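# Remove slotted finished part from fixture, lay it flat

## Task

Lift the finished part, the one with a milled slot, out of the fixture and set it lying flat on the table, while both blanks stay clamped in their current places.

## Robot and tools

Robot: two arms, left_arm and right_arm, each ending in a two-finger parallel gripper with a wrist camera. left_arm is the robot's own left and sits on the +y side; right_arm is on the -y side. These names do not match left and right in the images. Bases are at (+0.137, +0.254, +0.429) m for left_arm and (+0.137, -0.254, +0.429) m for right_arm.

Scene frame: origin at table-top height (z = 0) above the centre of the robot's foot. +x points forward over the table, +y to the robot's left, +z up. The table surface starts near x = +0.15 m and may be slightly rotated relative to the robot. Results report each gripper's end_effector_position in metres and end_effector_quat_wxyz. The reported point lies between the finger pads, roughly 1 cm behind the tips. The fingers extend along the gripper's +z axis and separate along its y axis. Reported poses may be off by a few centimetres, more at long reach.

Row format, shared by all motion tools: one flat list of 14 numbers, each in [-1, 1]. The first 7 are for left_arm and the last 7 for right_arm, in the order dx, dy, dz, rx, ry, rz, opening. dx, dy, dz are an offset along the scene axes, and 1.0 equals 0.6 m. rx, ry, rz form one rotation vector, 1.0 equals 180 degrees, and the turn happens about the hand's own position. These six are not a pose. They are an offset from the arm's Hand target as it stood when the action or move began. Repeating the same offset therefore keeps moving the arm further. Sending six zeros re-commands the current Hand target. opening is absolute: +1 fully open (0.094 m), -1 closed. Always send each gripper the opening you want, because a 0 there means half-closed, not 'unchanged'.

execute_actions(actions, cameras): actions is a list of actions. Each action is a list of up to 15 rows, and each row lasts one 1/30 s step. Every row in an action is measured from the same starting Hand target. If there are fewer than 15 rows, the last one is held for the remaining steps. An empty list just returns the state and images. cameras picks which images to return: omitted or ["all"] gives all, [] gives none.

move(target, speed, blend, opening_speed, blocking, cameras): drives each gripper in a straight line toward its target. target is one 14-number row, or a list of up to 15 rows. Every row counts from the Hand targets at the start, not from the previous row. speed is in m/s, from 0.002 to 4.3, default 0.25; turning is capped at twice that in rad/s. It can be one value or one per target. blend, in m, rounds corners between list targets. opening_speed is how fast openings change, per second on the -1..1 scale, minimum 0.2; use a low value to close gently. blocking=false returns after about 0.5 s while the motion continues. A move lasts at least 0.5 s and at most 10 s. It does not avoid obstacles or the other arm. The result adds a 'move:' line giving the outcome: done, off_target, moving, held or fault, plus the limits that applied (paced = the pose was clipped, held = steps were withheld). done means the arm rests within 10 mm and 2 degrees of its target; it says nothing about contact.

wait(seconds 0 to 10): lets time pass while the arms hold. stop(): brakes a running move. zoom_image(camera, region [x0,y0,x1,y1] in pixels, at most 504x504): gives a closer view of the latest image. Cameras: cam_head_left, cam_head_right, cam_left_wrist, cam_right_wrist, each 672x504. read_manual(section) returns only licence texts. finished_scene(scene) ends the current scene and cannot be undone; the goal must hold with the robot let go.

Reading results: Hand target is the last commanded pose after clipping. The controller limits a commanded orientation to 40 degrees from the measured one. Grippers often come to rest a centimetre or more short of the target because of friction and weight. Sending another command, even all zeros, asks for the target again; if the arm still falls short, add the remaining distance. grip_measured is the measured opening on the command scale, reading slightly wide when empty and a few mm narrower than a firmly gripped part. It follows the command until the force limit, so it does not show the moment of contact. grip_effort_nm is gripper motor effort (negative = closing) and is not a pad force. Joint torques include gravity, have offsets and noise, and values 3 and 4 wrap at ±28 N m. 'within noise' means the joint velocities are essentially zero. Actions results also list end_effector_position at some steps.

Cautions: do not drop the part, let go while it is still moving, or knock anything off the table. Do not disturb or unclamp the two blanks. Move slowly near contact, because faster motion and targets set deep past a surface both press harder. After a push, command a target back past the gripper to release it. Keep the arms and grippers clear of each other; a hard contact between them can fail the task, and never close one gripper on the other's fingers. Paths passing near an arm's own base can flip its shoulder, so route around the base. Holding loads, staying stretched out or straining toward unreachable poses heats the motors. MOTOR HOT appears at 85 °C, and at 100 °C the arm goes limp for 30 to 60 s or longer. To release a part, command an opening well above grip_measured. Loose objects may occasionally be nudged by outside pushes.

Each tool is called after "Call:" by a JSON object that holds its "op" and its "data", one argument or row to a line.

## Session

Call:
{"op": "execute_actions", "data": {
  "actions": []
}}

Scene clock: 0.00 s.
left_arm: end_effector_position=(+0.6900, -0.0922, +0.3802) grip_measured=+1.000 grip_effort_nm=n/a end_effector_quat_wxyz=(+0.359, +0.673, +0.387, -0.517) | right_arm: end_effector_position=(+0.4156, -0.1805, +0.3596) grip_measured=+1.000 grip_effort_nm=n/a end_effector_quat_wxyz=(+0.098, -0.865, +0.480, +0.108)
Joint positions: left_arm=[0.49 1.893 1.588 -0.987 0.645 1.807 0.094] | right_arm=[-0.4 0.895 0.43 -0.684 0.452 -1.749 0.094]
Joint velocities: within noise
Joint torques (N m): no reading
Motor temperatures (°C): left_arm=[31 29 25 24 25 28 23] | right_arm=[27 21 24 32 31 27 29]
Heat: left arm: hottest waist 31 °C; right arm: hottest wrist pitch 32 °C.
Hand target: left_arm +0.6957, -0.0919, +0.3806; +0.363, +0.673, +0.389, -0.514 | right_arm +0.4231, -0.1799, +0.3624; -0.103, +0.863, -0.483, -0.104
Tool commands: left_gripper/opening=+1.0 right_gripper/opening=+1.0

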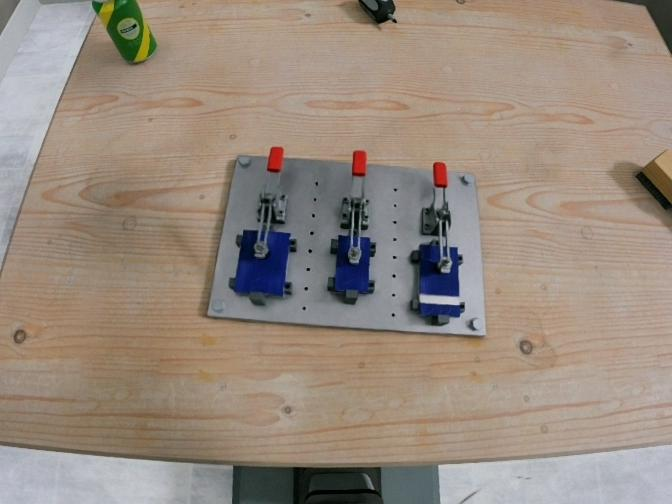

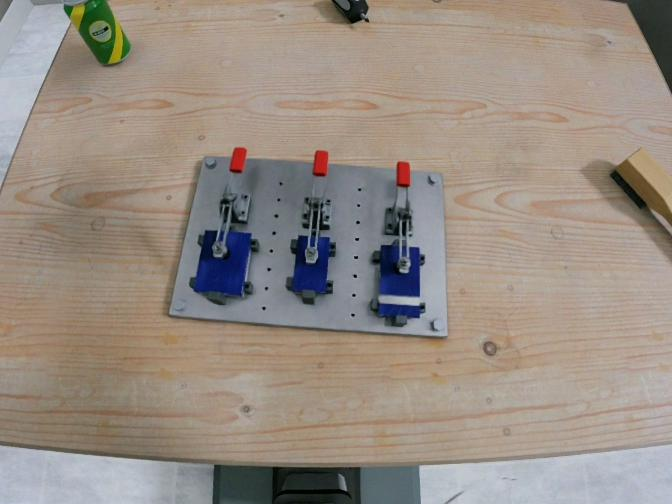

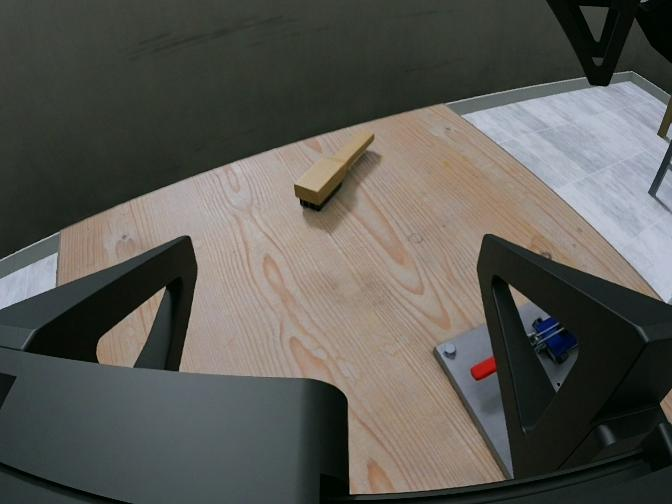

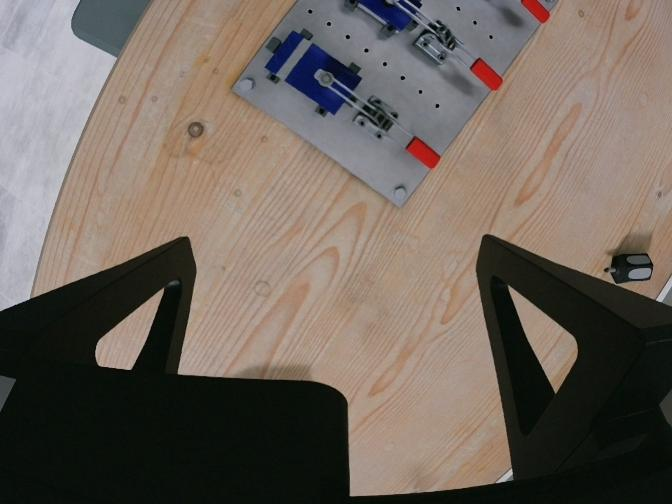

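Call:
{"op": "zoom_image", "data": {
  "camera": "cam_head_left",
  "region": [200, 130, 500, 350]
}}

Call:
{"op": "zoom_image", "data": {
  "camera": "cam_head_right",
  "region": [160, 130, 460, 350]
}}

Call:
{"op": "zoom_image", "data": {
  "camera": "cam_right_wrist",
  "region": [220, 0, 560, 220]
}}

Scaled by 1.680 from the camera's 672x504 image, which has a finer 960x720 frame.

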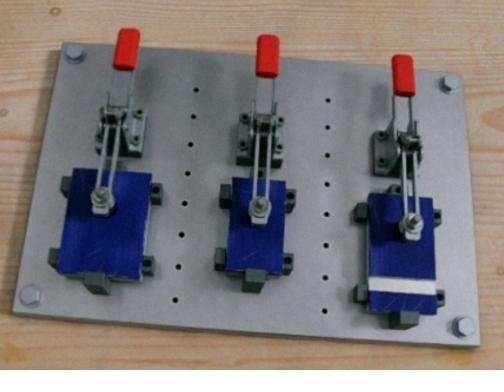

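Scaled by 1.680 from the camera's 672x504 image, which has a finer 960x720 frame.

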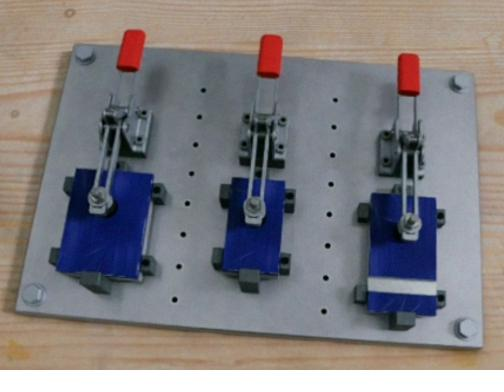

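Scaled by 1.482 from the camera's 672x504 image, which has a finer 960x720 frame.

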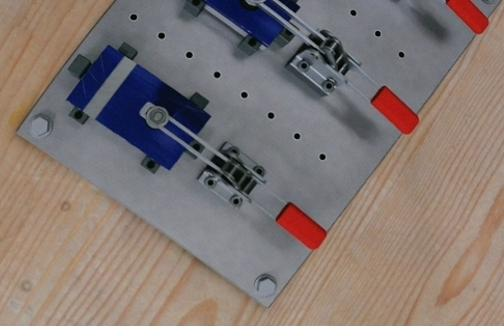

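Call:
{"op": "move", "data": {
  "target": [-0.4095, 0.6532, -0.051, 0.445, 0.002, 0.232, 1, 0, 0, 0, 0, 0, 0, 1],
  "speed": 0.25
}}

Scene clock: 63.57 s.
left_arm: end_effector_position=(+0.4538, +0.2945, +0.3496) grip_measured=+1.000 grip_effort_nm=0.012 end_effector_quat_wxyz=(+0.005, +0.584, +0.812, -0.004) | right_arm: end_effector_position=(+0.4156, -0.1805, +0.3596) grip_measured=+1.000 grip_effort_nm=-0.007 end_effector_quat_wxyz=(+0.098, -0.865, +0.480, +0.108)
Joint positions: left_arm=[0.692 0.723 0.456 -0.693 -0.59 1.185 0.094] | right_arm=[-0.4 0.895 0.43 -0.684 0.452 -1.749 0.094]
Joint velocities: within noise
Joint torques (N m): left_arm=[-0.73 -5.36 4.57 -0.06 -0.14 -0.03] | right_arm=[3.08 -6.07 5.38 0.35 -0.32 0.07]
Motor temperatures (°C): left_arm=[32 30 26 24 24 27 22] | right_arm=[26 21 26 31 30 26 28]
Heat: left arm: hottest waist 32 °C; right arm: hottest wrist pitch 31 °C.
Hand target: left_arm +0.4500, +0.2999, +0.3499; +0.000, +0.574, +0.819, -0.001 | right_arm +0.4231, -0.1799, +0.3624; -0.103, +0.863, -0.483, -0.104
Off the commanded pose: left_arm 0.007 m, 2 deg | right_arm 0.008 m, 1 deg.
move: done

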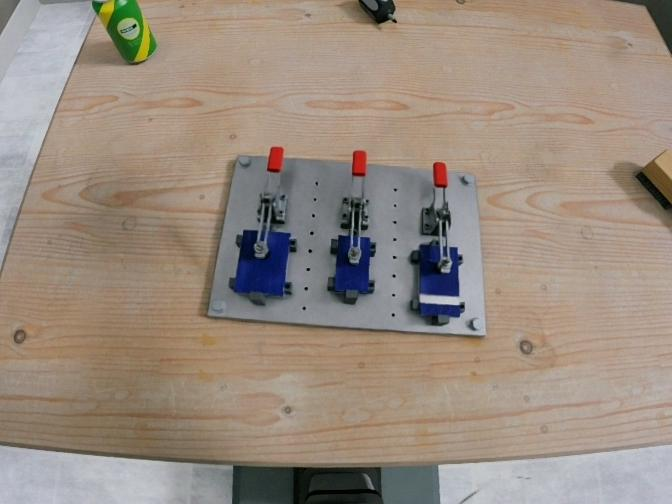

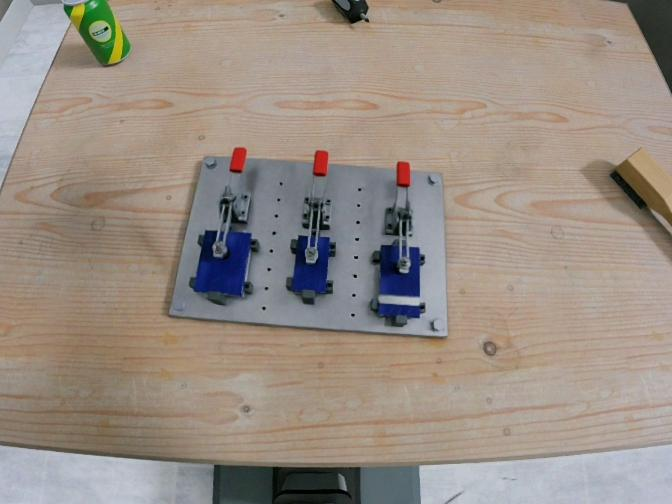

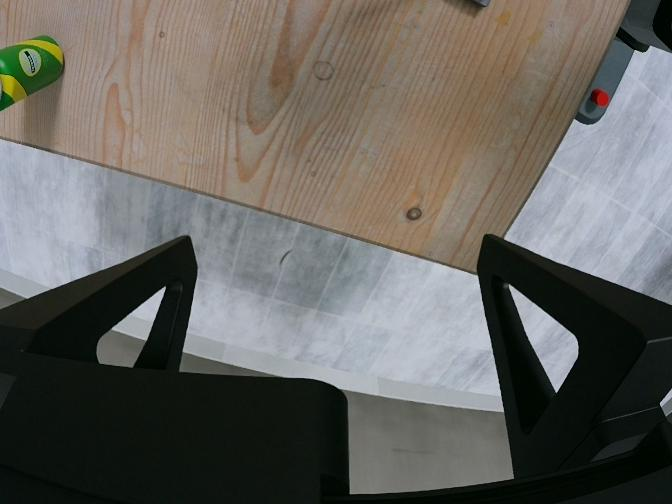

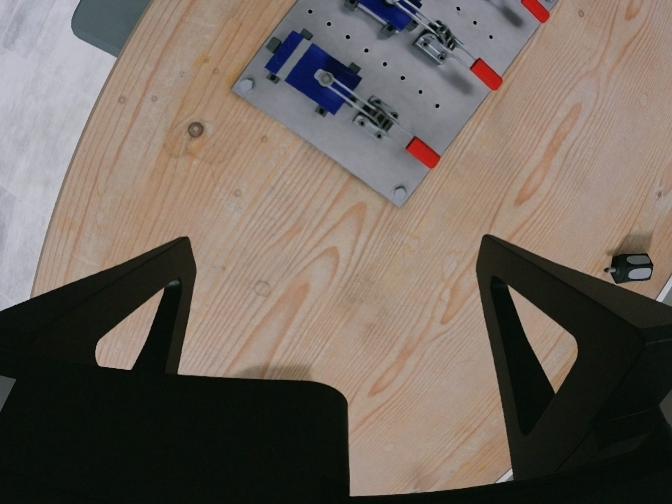

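Call:
{"op": "move", "data": {
  "target": [0, 0, 0, 0, 0, 0, 1, 0.2948, 0.3832, -0.204, -0.2418, 0.0555, -0.4107, 1],
  "speed": 0.25,
  "cameras": ["cam_head_left", "cam_right_wrist"]
}}

Scene clock: 77.60 s.
left_arm: end_effector_position=(+0.4538, +0.2947, +0.3496) grip_measured=+1.000 grip_effort_nm=0.007 end_effector_quat_wxyz=(+0.005, +0.584, +0.812, -0.004) | right_arm: end_effector_position=(+0.5966, +0.0428, +0.2381) grip_measured=+1.000 grip_effort_nm=-0.007 end_effector_quat_wxyz=(-0.202, -0.376, +0.901, -0.084)
Joint positions: left_arm=[0.693 0.723 0.456 -0.693 -0.59 1.185 0.094] | right_arm=[-0.285 2.203 1.674 -1.376 0.793 0.206 0.094]
Joint velocities: within noise
Joint torques (N m): left_arm=[-0.73 -5.36 4.52 0.09 -0.11 -0.02] | right_arm=[16.5 -16.79 5.63 -0.77 -0.14 0.14]
Motor temperatures (°C): left_arm=[32 30 26 24 24 27 22] | right_arm=[26 21 26 31 29 26 27]
Heat: left arm: hottest waist 32 °C; right arm: hottest wrist pitch 31 °C.
Hand target: left_arm +0.4500, +0.2999, +0.3499; +0.000, +0.574, +0.819, -0.001 | right_arm +0.5998, +0.0501, +0.2399; -0.200, -0.374, +0.902, -0.083
Off the commanded pose: left_arm 0.006 m, 1 deg | right_arm 0.008 m, 0 deg.
move: done
Images, in order (width x height): cam_head_left 672x504, cam_right_wrist 672x504.

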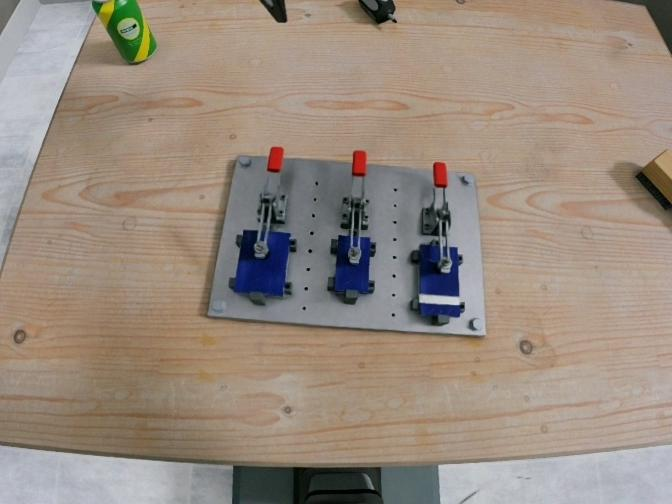

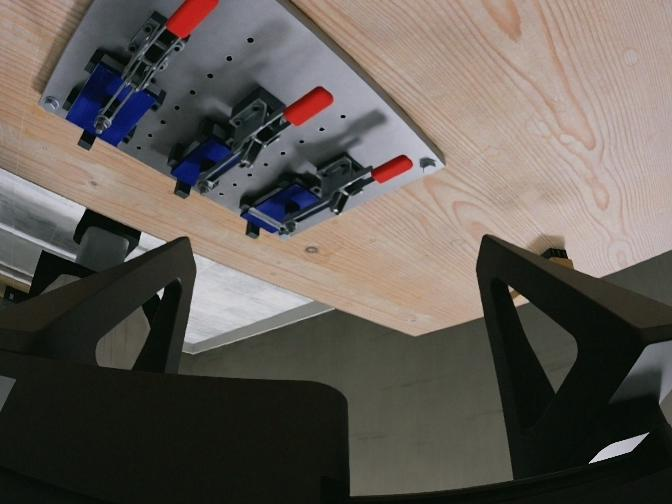

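Call:
{"op": "zoom_image", "data": {
  "camera": "cam_right_wrist",
  "region": [30, 0, 460, 260]
}}

Call:
{"op": "zoom_image", "data": {
  "camera": "cam_right_wrist",
  "region": [220, 120, 460, 260]
}}

Scaled by 1.172 from the camera's 672x504 image, which has a finer 960x720 frame.

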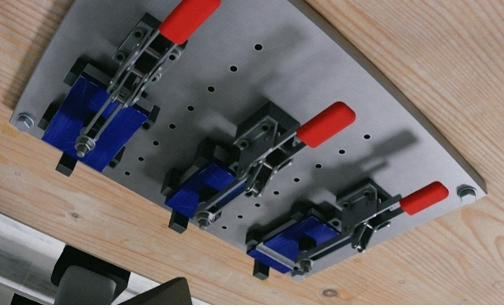

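Scaled by 2.100 from the camera's 672x504 image, which has a finer 960x720 frame.

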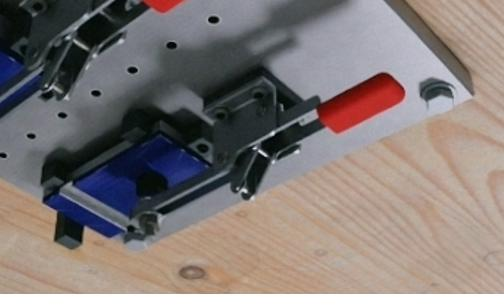

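Call:
{"op": "move", "data": {
  "target": [
    [0, 0, 0, 0, 0, 0, 1, -0.133, -0.4168, 0.1335, 0.0103, 0.0326, -0.3464, 1],
    [0, 0, 0, 0, 0, 0, 1, -0.2997, -0.6835, -0.1332, 0.0206, 0.0651, -0.6928, 1]
  ],
  "speed": 0.3,
  "blend": 0.05,
  "cameras": ["cam_head_left", "cam_right_wrist"]
}}

Scene clock: 101.40 s.
left_arm: end_effector_position=(+0.4538, +0.2948, +0.3497) grip_measured=+1.000 grip_effort_nm=0.007 end_effector_quat_wxyz=(+0.005, +0.583, +0.812, -0.004) | right_arm: end_effector_position=(+0.4228, -0.3567, +0.1635) grip_measured=+1.000 grip_effort_nm=-0.012 end_effector_quat_wxyz=(-0.230, +0.606, +0.736, +0.196)
Joint positions: left_arm=[0.693 0.722 0.456 -0.693 -0.59 1.184 0.094] | right_arm=[-1.53 1.426 0.665 -0.433 -0.4 0.699 0.094]
Joint velocities: within noise
Joint torques (N m): left_arm=[-0.62 -5.42 4.62 0.08 -0.12 -0.04] | right_arm=[0.03 -13.33 -0.57 -0.08 -0.31 0.14]
Motor temperatures (°C): left_arm=[31 30 26 24 23 27 22] | right_arm=[27 23 26 30 29 25 27]
Heat: left arm: hottest waist 31 °C; right arm: hottest wrist pitch 30 °C.
Hand target: left_arm +0.4500, +0.3000, +0.3499; +0.000, +0.574, +0.819, -0.001 | right_arm +0.4202, -0.3600, +0.1601; -0.230, +0.613, +0.730, +0.193
Off the commanded pose: left_arm 0.006 m, 1 deg | right_arm 0.006 m, 1 deg.
move: done
Images, in order (width x height): cam_head_left 672x504, cam_right_wrist 672x504.

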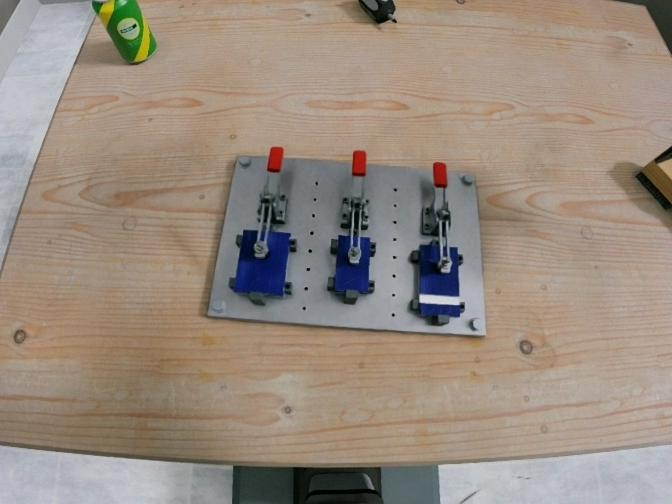

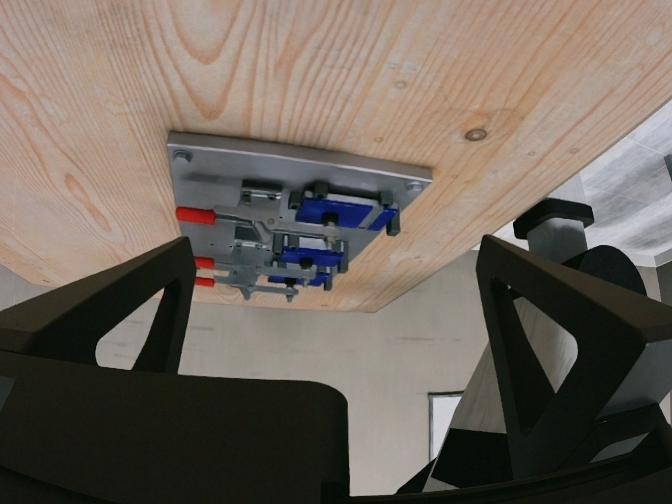

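Call:
{"op": "zoom_image", "data": {
  "camera": "cam_right_wrist",
  "region": [160, 120, 440, 310]
}}

Scaled by 1.800 from the camera's 672x504 image, which has a finer 960x720 frame.

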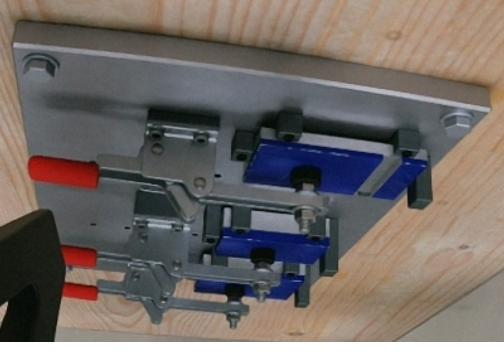

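Call:
{"op": "move", "data": {
  "target": [
    [0, 0, 0, 0, 0, 0, 1, 0.0667, 0.1333, 0.15, -0.0704, -0.0768, 0.2016, 1],
    [0, 0, 0, 0, 0, 0, 1, 0.133, 0.4, 0.0998, -0.1408, -0.1537, 0.4031, 1]
  ],
  "speed": 0.3,
  "blend": 0.05,
  "cameras": ["cam_head_left", "cam_head_right", "cam_right_wrist"]
}}

Scene clock: 134.33 s.
left_arm: end_effector_position=(+0.4538, +0.2948, +0.3497) grip_measured=+1.000 grip_effort_nm=0.002 end_effector_quat_wxyz=(+0.005, +0.583, +0.812, -0.004) | right_arm: end_effector_position=(+0.4942, -0.1288, +0.2175) grip_measured=+1.000 grip_effort_nm=-0.012 end_effector_quat_wxyz=(-0.008, +0.050, +0.999, -0.006)
Joint positions: left_arm=[0.693 0.722 0.456 -0.693 -0.59 1.184 0.094] | right_arm=[-0.515 1.595 0.663 -0.172 0.701 0.37 0.094]
Joint velocities: within noise
Joint torques (N m): left_arm=[-0.38 -5.42 4.45 0.09 -0.14 -0.03] | right_arm=[9.29 -11.16 1.98 0.76 0.07 0.01]
Motor temperatures (°C): left_arm=[31 30 26 24 23 26 22] | right_arm=[27 23 25 30 28 25 26]
Heat: left arm: hottest waist 31 °C; right arm: hottest wrist pitch 30 °C.
Hand target: left_arm +0.4500, +0.2999, +0.3499; +0.000, +0.574, +0.819, -0.001 | right_arm +0.5000, -0.1200, +0.2200; +0.000, +0.044, +0.999, +0.000
Off the commanded pose: left_arm 0.006 m, 1 deg | right_arm 0.011 m, 1 deg.
move: off_target (right_arm)
Images, in order (width x height): cam_head_left 672x504, cam_head_right 672x504, cam_right_wrist 672x504.

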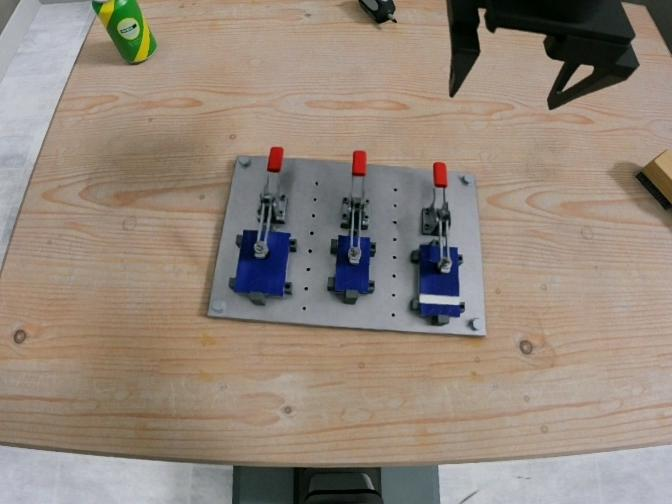

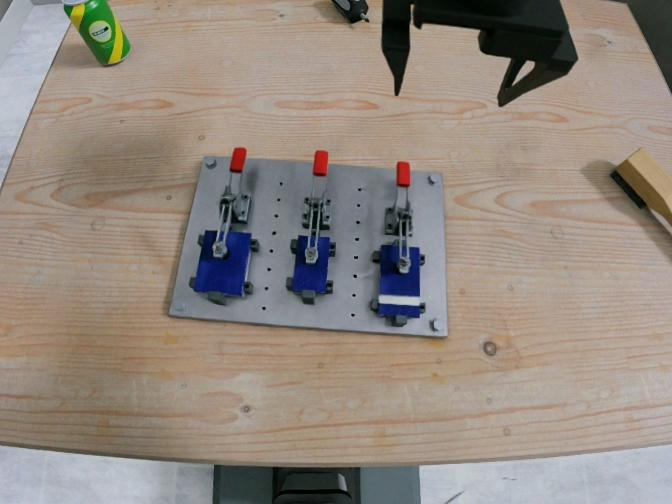

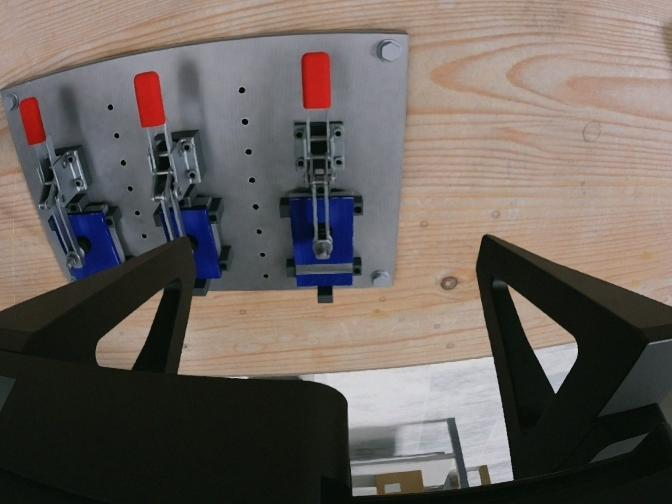

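Call:
{"op": "move", "data": {
  "target": [0, 0, 0, 0, 0, 0, 1, 0.0363, 0.0147, -0.1958, 0, 0, 0, 0.28],
  "speed": 0.2,
  "cameras": ["cam_head_left", "cam_head_right", "cam_right_wrist"]
}}

Scene clock: 147.67 s.
left_arm: end_effector_position=(+0.4538, +0.2948, +0.3497) grip_measured=+1.000 grip_effort_nm=0.007 end_effector_quat_wxyz=(+0.005, +0.583, +0.812, -0.004) | right_arm: end_effector_position=(+0.5217, -0.1055, +0.1093) grip_measured=+0.282 grip_effort_nm=-0.095 end_effector_quat_wxyz=(+0.002, +0.041, +0.999, +0.004)
Joint positions: left_arm=[0.693 0.722 0.456 -0.693 -0.59 1.184 0.094] | right_arm=[-0.652 1.907 0.827 0.097 0.617 0.183 0.06]
Joint velocities: within noise
Joint torques (N m): left_arm=[-0.5 -5.36 4.52 0.1 -0.12 -0.04] | right_arm=[8.06 -13.22 -0.13 0.84 -0.09 0]
Motor temperatures (°C): left_arm=[30 30 26 24 23 26 22] | right_arm=[27 23 25 30 28 25 26]
Heat: left arm: hottest waist 30 °C; right arm: hottest wrist pitch 30 °C.
Hand target: left_arm +0.4500, +0.2999, +0.3499; +0.000, +0.574, +0.819, -0.001 | right_arm +0.5218, -0.1112, +0.1025; +0.000, +0.044, +0.999, +0.000
Off the commanded pose: left_arm 0.006 m, 1 deg | right_arm 0.009 m, 1 deg.
move: done
Images, in order (width x height): cam_head_left 672x504, cam_head_right 672x504, cam_right_wrist 672x504.

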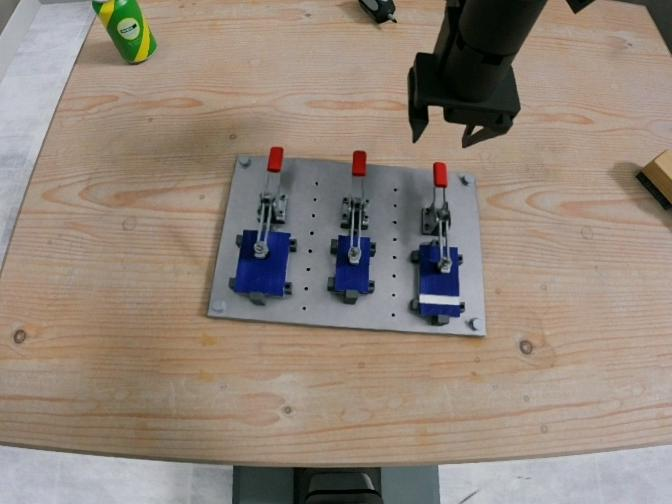

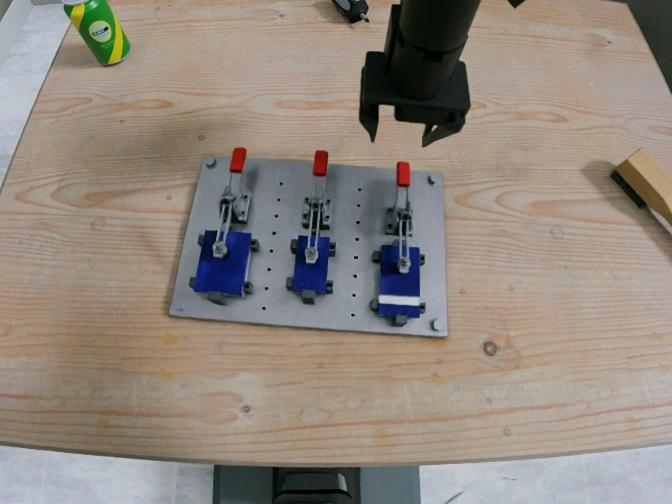

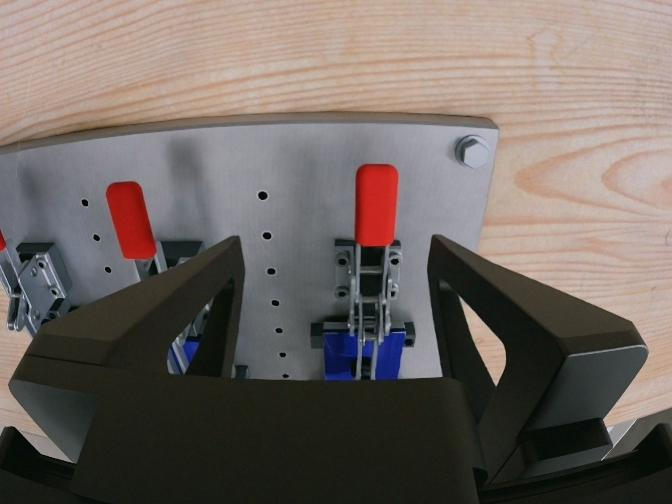

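Call:
{"op": "move", "data": {
  "target": [0, 0, 0, 0, 0, 0, 1, -0.013, -0.023, -0.0942, 0, 0, 0, 0.28],
  "speed": 0.1,
  "cameras": ["cam_head_left", "cam_head_right", "cam_right_wrist"]
}}

Scene clock: 159.50 s.
left_arm: end_effector_position=(+0.4538, +0.2948, +0.3497) grip_measured=+1.000 grip_effort_nm=0.002 end_effector_quat_wxyz=(+0.005, +0.583, +0.812, -0.004) | right_arm: end_effector_position=(+0.5152, -0.1183, +0.0528) grip_measured=+0.282 grip_effort_nm=-0.095 end_effector_quat_wxyz=(+0.002, +0.041, +0.999, +0.005)
Joint positions: left_arm=[0.693 0.722 0.456 -0.693 -0.59 1.184 0.094] | right_arm=[-0.748 2.031 0.875 0.227 0.561 0.089 0.06]
Joint velocities: within noise
Joint torques (N m): left_arm=[-0.5 -5.48 4.52 0.06 -0.11 -0.03] | right_arm=[7.88 -13.45 -1.17 0.84 -0.1 -0.02]
Motor temperatures (°C): left_arm=[30 29 26 24 23 26 22] | right_arm=[27 23 25 30 28 25 26]
Heat: left arm: hottest waist 30 °C; right arm: hottest wrist pitch 30 °C.
Hand target: left_arm +0.4500, +0.2999, +0.3499; +0.000, +0.574, +0.819, -0.001 | right_arm +0.5138, -0.1250, +0.0460; +0.000, +0.044, +0.999, +0.000
Off the commanded pose: left_arm 0.006 m, 1 deg | right_arm 0.010 m, 1 deg.
move: done
Images, in order (width x height): cam_head_left 672x504, cam_head_right 672x504, cam_right_wrist 672x504.

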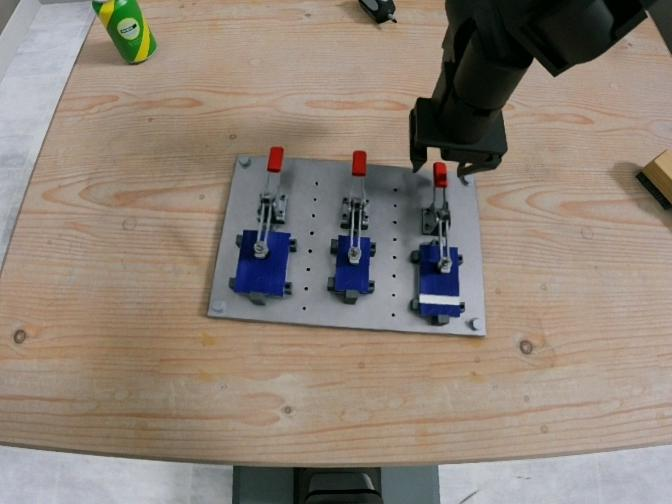

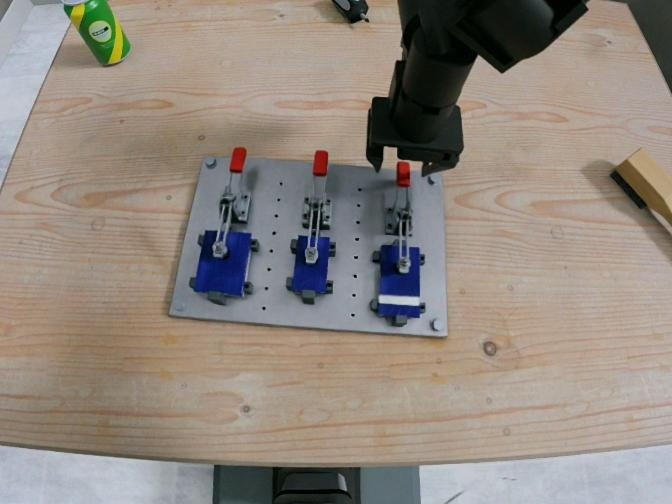

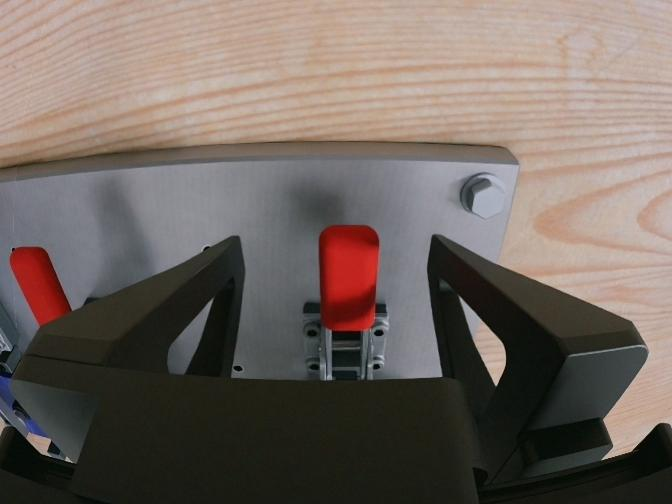

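Call:
{"op": "move", "data": {
  "target": [0, 0, 0, 0, 0, 0, 1, 0, -0.007, -0.0067, 0, 0, 0, 0.28],
  "speed": 0.1,
  "cameras": ["cam_right_wrist"]
}}

Scene clock: 162.83 s.
left_arm: end_effector_position=(+0.4538, +0.2948, +0.3497) grip_measured=+1.000 grip_effort_nm=0.012 end_effector_quat_wxyz=(+0.005, +0.583, +0.812, -0.004) | right_arm: end_effector_position=(+0.5161, -0.1221, +0.0501) grip_measured=+0.282 grip_effort_nm=-0.100 end_effector_quat_wxyz=(+0.003, +0.041, +0.999, +0.005)
Joint positions: left_arm=[0.693 0.722 0.456 -0.693 -0.59 1.184 0.094] | right_arm=[-0.759 2.032 0.875 0.235 0.553 0.077 0.06]
Joint velocities: within noise
Joint torques (N m): left_arm=[-0.62 -5.19 4.59 0.1 -0.11 -0.02] | right_arm=[7.65 -13.33 -1.1 0.91 -0.11 -0.01]
Motor temperatures (°C): left_arm=[30 29 26 24 22 26 22] | right_arm=[27 23 24 30 28 25 26]
Heat: left arm: hottest waist 30 °C; right arm: hottest wrist pitch 30 °C.
Hand target: left_arm +0.4500, +0.2999, +0.3499; +0.000, +0.574, +0.819, -0.001 | right_arm +0.5139, -0.1293, +0.0419; +0.000, +0.044, +0.999, +0.000
Off the commanded pose: left_arm 0.006 m, 1 deg | right_arm 0.011 m, 1 deg.
move: off_target (right_arm)
Images, in order (width x height): cam_right_wrist 672x504.

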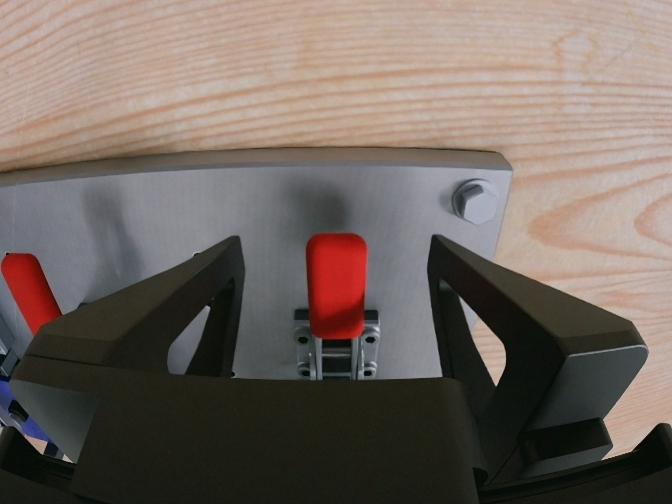

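Call:
{"op": "move", "data": {
  "target": [0, 0, 0, 0, 0, 0, 1, 0, 0, 0, 0, 0, 0, -0.6],
  "speed": 0.1,
  "opening_speed": 0.4,
  "cameras": ["cam_right_wrist"]
}}

Scene clock: 167.00 s.
left_arm: end_effector_position=(+0.4538, +0.2948, +0.3497) grip_measured=+1.000 grip_effort_nm=0.002 end_effector_quat_wxyz=(+0.005, +0.583, +0.812, -0.004) | right_arm: end_effector_position=(+0.5159, -0.1220, +0.0500) grip_measured=-0.595 grip_effort_nm=-0.193 end_effector_quat_wxyz=(+0.003, +0.040, +0.999, +0.005)
Joint positions: left_arm=[0.693 0.722 0.456 -0.693 -0.59 1.184 0.094] | right_arm=[-0.759 2.032 0.875 0.235 0.553 0.076 0.019]
Joint velocities: within noise
Joint torques (N m): left_arm=[-0.62 -5.25 4.53 0.06 -0.14 -0.03] | right_arm=[7.59 -13.22 -1.1 0.85 -0.1 0]
Motor temperatures (°C): left_arm=[30 29 26 24 22 26 22] | right_arm=[27 23 24 30 28 25 26]
Heat: left arm: hottest waist 30 °C; right arm: hottest wrist pitch 30 °C.
Hand target: left_arm +0.4500, +0.2999, +0.3499; +0.000, +0.574, +0.819, -0.001 | right_arm +0.5139, -0.1293, +0.0419; +0.000, +0.044, +0.999, +0.000
Off the commanded pose: left_arm 0.006 m, 1 deg | right_arm 0.011 m, 1 deg.
move: off_target (right_arm)
Images, in order (width x height): cam_right_wrist 672x504.

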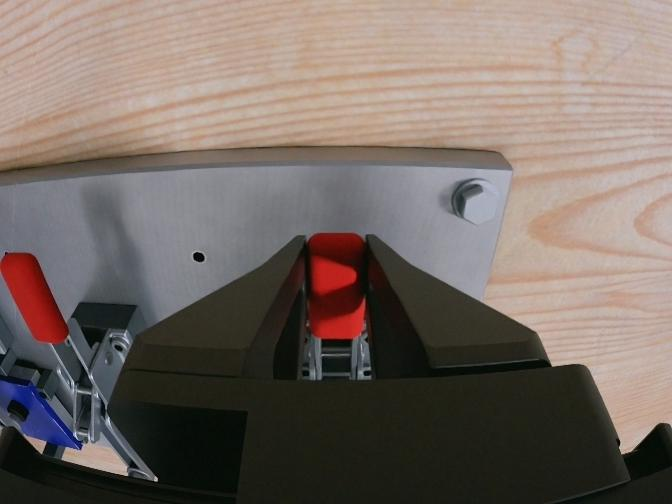

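Call:
{"op": "move", "data": {
  "target": [0, 0, 0, 0, 0, 0, 1, 0, 0, 0, 0, 0, 0, -0.68],
  "speed": 0.1,
  "opening_speed": 0.2,
  "cameras": ["cam_right_wrist"]
}}

Scene clock: 169.27 s.
left_arm: end_effector_position=(+0.4538, +0.2948, +0.3497) grip_measured=+1.000 grip_effort_nm=0.007 end_effector_quat_wxyz=(+0.005, +0.583, +0.812, -0.004) | right_arm: end_effector_position=(+0.5159, -0.1220, +0.0500) grip_measured=-0.640 grip_effort_nm=-1.023 end_effector_quat_wxyz=(+0.003, +0.040, +0.999, +0.005)
Joint positions: left_arm=[0.693 0.722 0.456 -0.693 -0.59 1.184 0.094] | right_arm=[-0.759 2.032 0.875 0.235 0.553 0.076 0.017]
Joint velocities: within noise
Joint torques (N m): left_arm=[-0.44 -5.36 4.51 0.03 -0.12 -0.03] | right_arm=[7.65 -13.22 -1.1 0.84 -0.1 -0.01]
Motor temperatures (°C): left_arm=[30 29 26 24 22 26 22] | right_arm=[27 23 24 30 28 24 26]
Heat: left arm: hottest waist 30 °C; right arm: hottest wrist pitch 30 °C.
Hand target: left_arm +0.4500, +0.2999, +0.3499; +0.000, +0.574, +0.819, -0.001 | right_arm +0.5139, -0.1293, +0.0419; +0.000, +0.044, +0.999, +0.000
Off the commanded pose: left_arm 0.006 m, 1 deg | right_arm 0.011 m, 1 deg.
move: off_target (right_arm)
Images, in order (width x height): cam_right_wrist 672x504.

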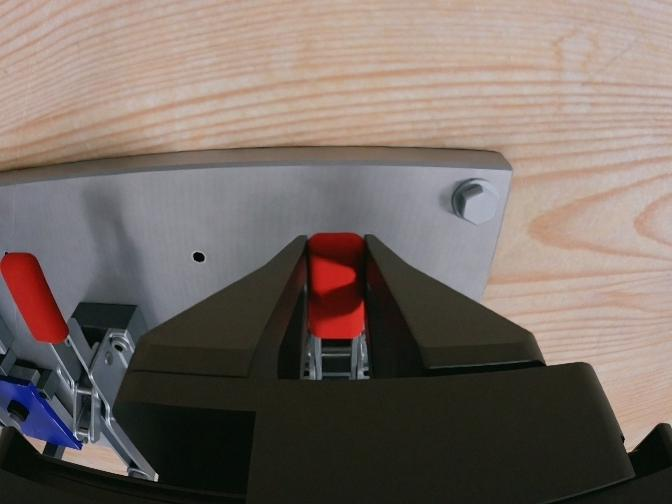

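Call:
{"op": "move", "data": {
  "target": [0, 0, 0, 0, 0, 0, 1, 0.0, 0.0083, 0.0417, -0.0068, -0.0775, 0, -0.68],
  "speed": 0.06,
  "cameras": ["cam_head_left", "cam_right_wrist"]
}}

Scene clock: 181.37 s.
left_arm: end_effector_position=(+0.4538, +0.2948, +0.3497) grip_measured=+1.000 grip_effort_nm=0.007 end_effector_quat_wxyz=(+0.005, +0.583, +0.812, -0.004) | right_arm: end_effector_position=(+0.5157, -0.1230, +0.0511) grip_measured=-0.641 grip_effort_nm=-1.038 end_effector_quat_wxyz=(+0.111, +0.045, +0.993, +0.001)
Joint positions: left_arm=[0.693 0.722 0.456 -0.693 -0.59 1.184 0.094] | right_arm=[-0.758 2.104 0.774 0.664 0.556 -0.05 0.017]
Joint velocities: within noise
Joint torques (N m): left_arm=[-0.73 -5.3 4.56 0.1 -0.12 -0.04] | right_arm=[10.64 -15.33 -5.34 2.07 0.83 0.04]
Motor temperatures (°C): left_arm=[30 29 26 24 22 26 22] | right_arm=[27 23 24 30 28 24 26]
Heat: left arm: hottest waist 30 °C; right arm: hottest wrist pitch 30 °C.
Hand target: left_arm +0.4500, +0.2999, +0.3499; +0.000, +0.574, +0.819, -0.001 | right_arm +0.5140, -0.1242, +0.0670; +0.122, +0.043, +0.992, -0.005
Off the commanded pose: left_arm 0.006 m, 1 deg | right_arm 0.016 m, 1 deg.
move: off_target (right_arm)
Images, in order (width x height): cam_head_left 672x504, cam_right_wrist 672x504.

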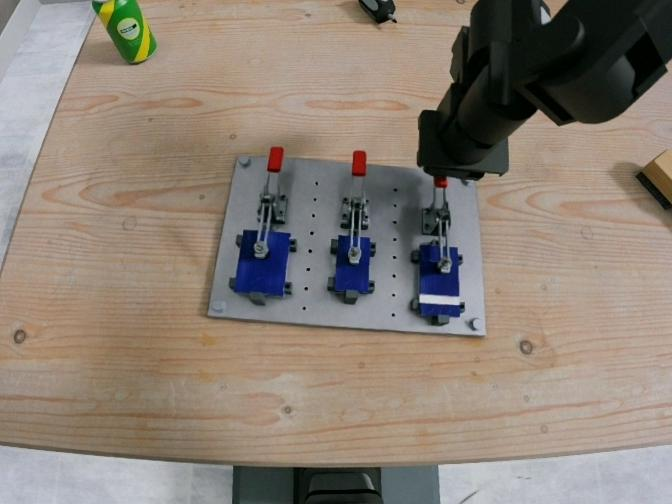

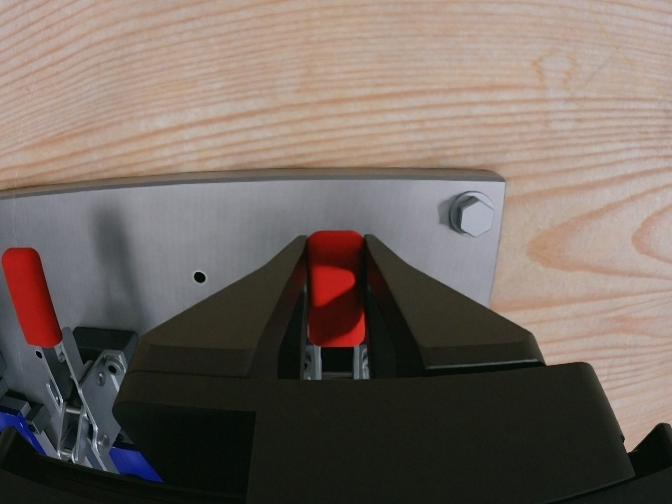

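Call:
{"op": "move", "data": {
  "target": [0, 0, 0, 0, 0, 0, 1, 0.0, 0, 0.025, 0, 0, 0, -0.7],
  "speed": 0.06,
  "cameras": ["cam_head_left", "cam_right_wrist"]
}}

Scene clock: 184.53 s.
left_arm: end_effector_position=(+0.4538, +0.2948, +0.3497) grip_measured=+1.000 grip_effort_nm=0.012 end_effector_quat_wxyz=(+0.005, +0.583, +0.812, -0.004) | right_arm: end_effector_position=(+0.5153, -0.1229, +0.0519) grip_measured=-0.641 grip_effort_nm=-1.038 end_effector_quat_wxyz=(+0.111, +0.044, +0.993, -0.002)
Joint positions: left_arm=[0.693 0.722 0.456 -0.693 -0.59 1.184 0.094] | right_arm=[-0.755 2.104 0.773 0.665 0.564 -0.05 0.017]
Joint velocities: within noise
Joint torques (N m): left_arm=[-0.44 -5.54 4.48 0.05 -0.11 -0.05] | right_arm=[11.69 -18.32 -7.12 1.4 1.02 0.14]
Motor temperatures (°C): left_arm=[30 29 26 24 22 26 22] | right_arm=[27 23 24 30 28 24 27]
Heat: left arm: hottest waist 30 °C; right arm: hottest wrist pitch 30 °C.
Hand target: left_arm +0.4500, +0.2999, +0.3499; +0.000, +0.574, +0.819, -0.001 | right_arm +0.5140, -0.1243, +0.0820; +0.122, +0.043, +0.992, -0.005
Off the commanded pose: left_arm 0.006 m, 1 deg | right_arm 0.030 m, 1 deg.
move: off_target (right_arm)
Images, in order (width x height): cam_head_left 672x504, cam_right_wrist 672x504.

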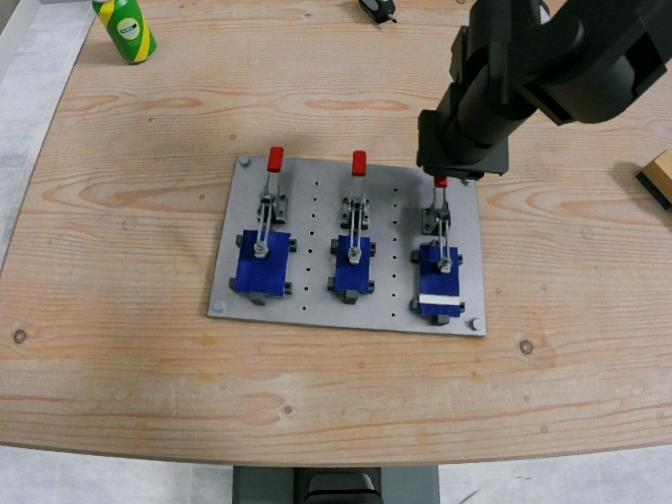

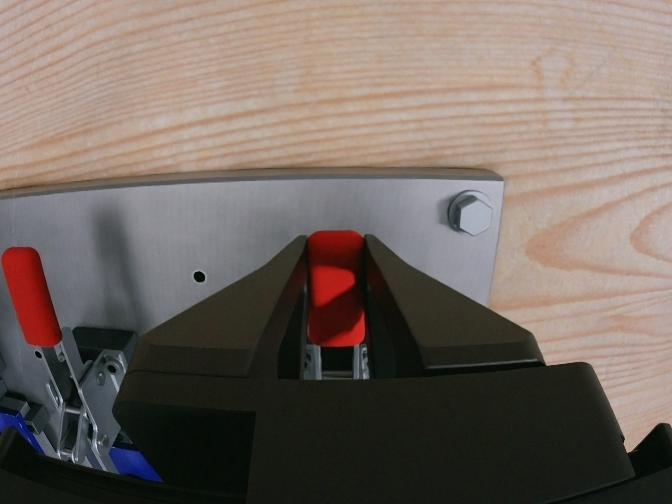

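Call:
{"op": "move", "data": {
  "target": [0, 0, 0, 0, 0, 0, 1, 0.0, 0, 0.025, 0, 0, 0, -0.8],
  "speed": 0.06,
  "cameras": ["cam_right_wrist"]
}}

Scene clock: 188.83 s.
left_arm: end_effector_position=(+0.4538, +0.2948, +0.3497) grip_measured=+1.000 grip_effort_nm=0.002 end_effector_quat_wxyz=(+0.005, +0.583, +0.812, -0.004) | right_arm: end_effector_position=(+0.5037, -0.1221, +0.0743) grip_measured=-0.642 grip_effort_nm=-1.038 end_effector_quat_wxyz=(+0.106, +0.039, +0.994, -0.003)
Joint positions: left_arm=[0.693 0.722 0.456 -0.693 -0.59 1.184 0.094] | right_arm=[-0.723 2.058 0.715 0.652 0.591 -0.031 0.017]
Joint velocities: within noise
Joint torques (N m): left_arm=[-0.56 -5.3 4.55 0.06 -0.1 -0.04] | right_arm=[10.81 -17.67 -4.67 0.83 0.72 0.15]
Motor temperatures (°C): left_arm=[30 29 26 24 22 26 22] | right_arm=[27 23 25 30 28 24 27]
Heat: left arm: hottest waist 30 °C; right arm: hottest wrist pitch 30 °C.
Hand target: left_arm +0.4500, +0.2999, +0.3499; +0.000, +0.574, +0.819, -0.001 | right_arm +0.5139, -0.1242, +0.0969; +0.122, +0.043, +0.992, -0.005
Off the commanded pose: left_arm 0.006 m, 1 deg | right_arm 0.025 m, 2 deg.
move: off_target (right_arm)
Images, in order (width x height): cam_right_wrist 672x504.

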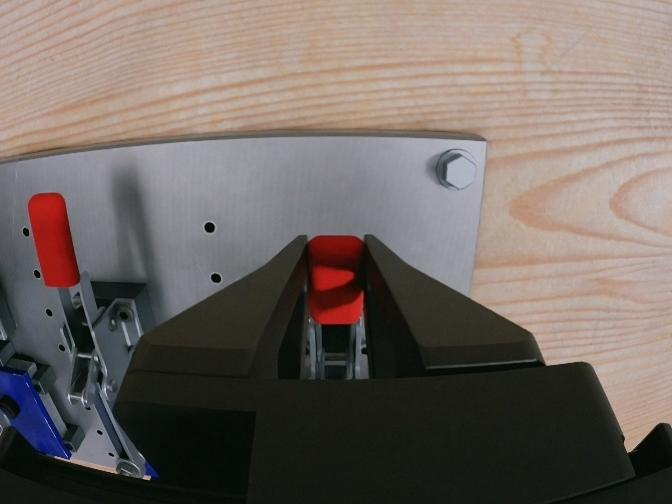

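Call:
{"op": "move", "data": {
  "target": [0, 0, 0, 0, 0, 0, 1, -0.0398, 0.006, -0.008, 0.0068, 0.0775, 0, -0.72],
  "speed": 0.06,
  "cameras": ["cam_head_left", "cam_head_right", "cam_right_wrist"]
}}

Scene clock: 198.80 s.
left_arm: end_effector_position=(+0.4538, +0.2949, +0.3497) grip_measured=+1.000 grip_effort_nm=0.012 end_effector_quat_wxyz=(+0.005, +0.583, +0.812, -0.004) | right_arm: end_effector_position=(+0.4958, -0.1213, +0.0801) grip_measured=-0.642 grip_effort_nm=-1.043 end_effector_quat_wxyz=(+0.006, +0.045, +0.999, +0.001)
Joint positions: left_arm=[0.693 0.722 0.456 -0.693 -0.591 1.184 0.094] | right_arm=[-0.716 1.975 0.783 0.254 0.587 0.124 0.017]
Joint velocities: within noise
Joint torques (N m): left_arm=[-0.5 -5.3 4.56 0.09 -0.12 -0.01] | right_arm=[10.4 -15.79 -3.29 -0.61 0.38 0.24]
Motor temperatures (°C): left_arm=[30 29 26 24 22 26 21] | right_arm=[27 24 25 30 28 24 27]
Heat: left arm: hottest waist 30 °C; right arm: hottest wrist pitch 30 °C.
Hand target: left_arm +0.4500, +0.3000, +0.3499; +0.000, +0.574, +0.819, -0.001 | right_arm +0.4901, -0.1205, +0.0921; +0.000, +0.044, +0.999, +0.000
Off the commanded pose: left_arm 0.006 m, 1 deg | right_arm 0.013 m, 1 deg.
move: off_target (right_arm)
Images, in order (width x height): cam_head_left 672x504, cam_head_right 672x504, cam_right_wrist 672x504.

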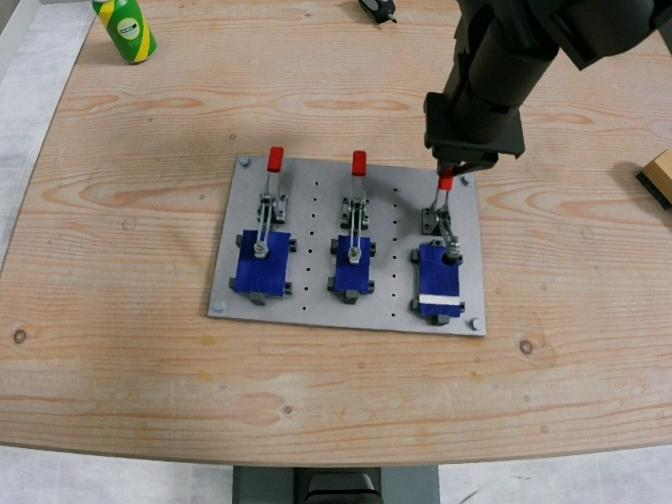

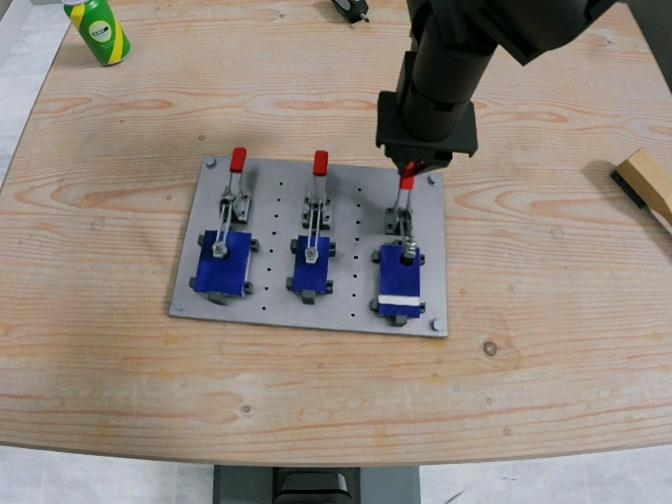

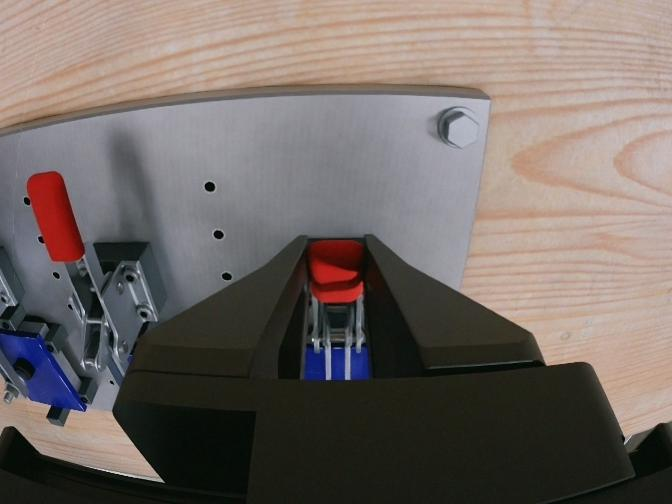

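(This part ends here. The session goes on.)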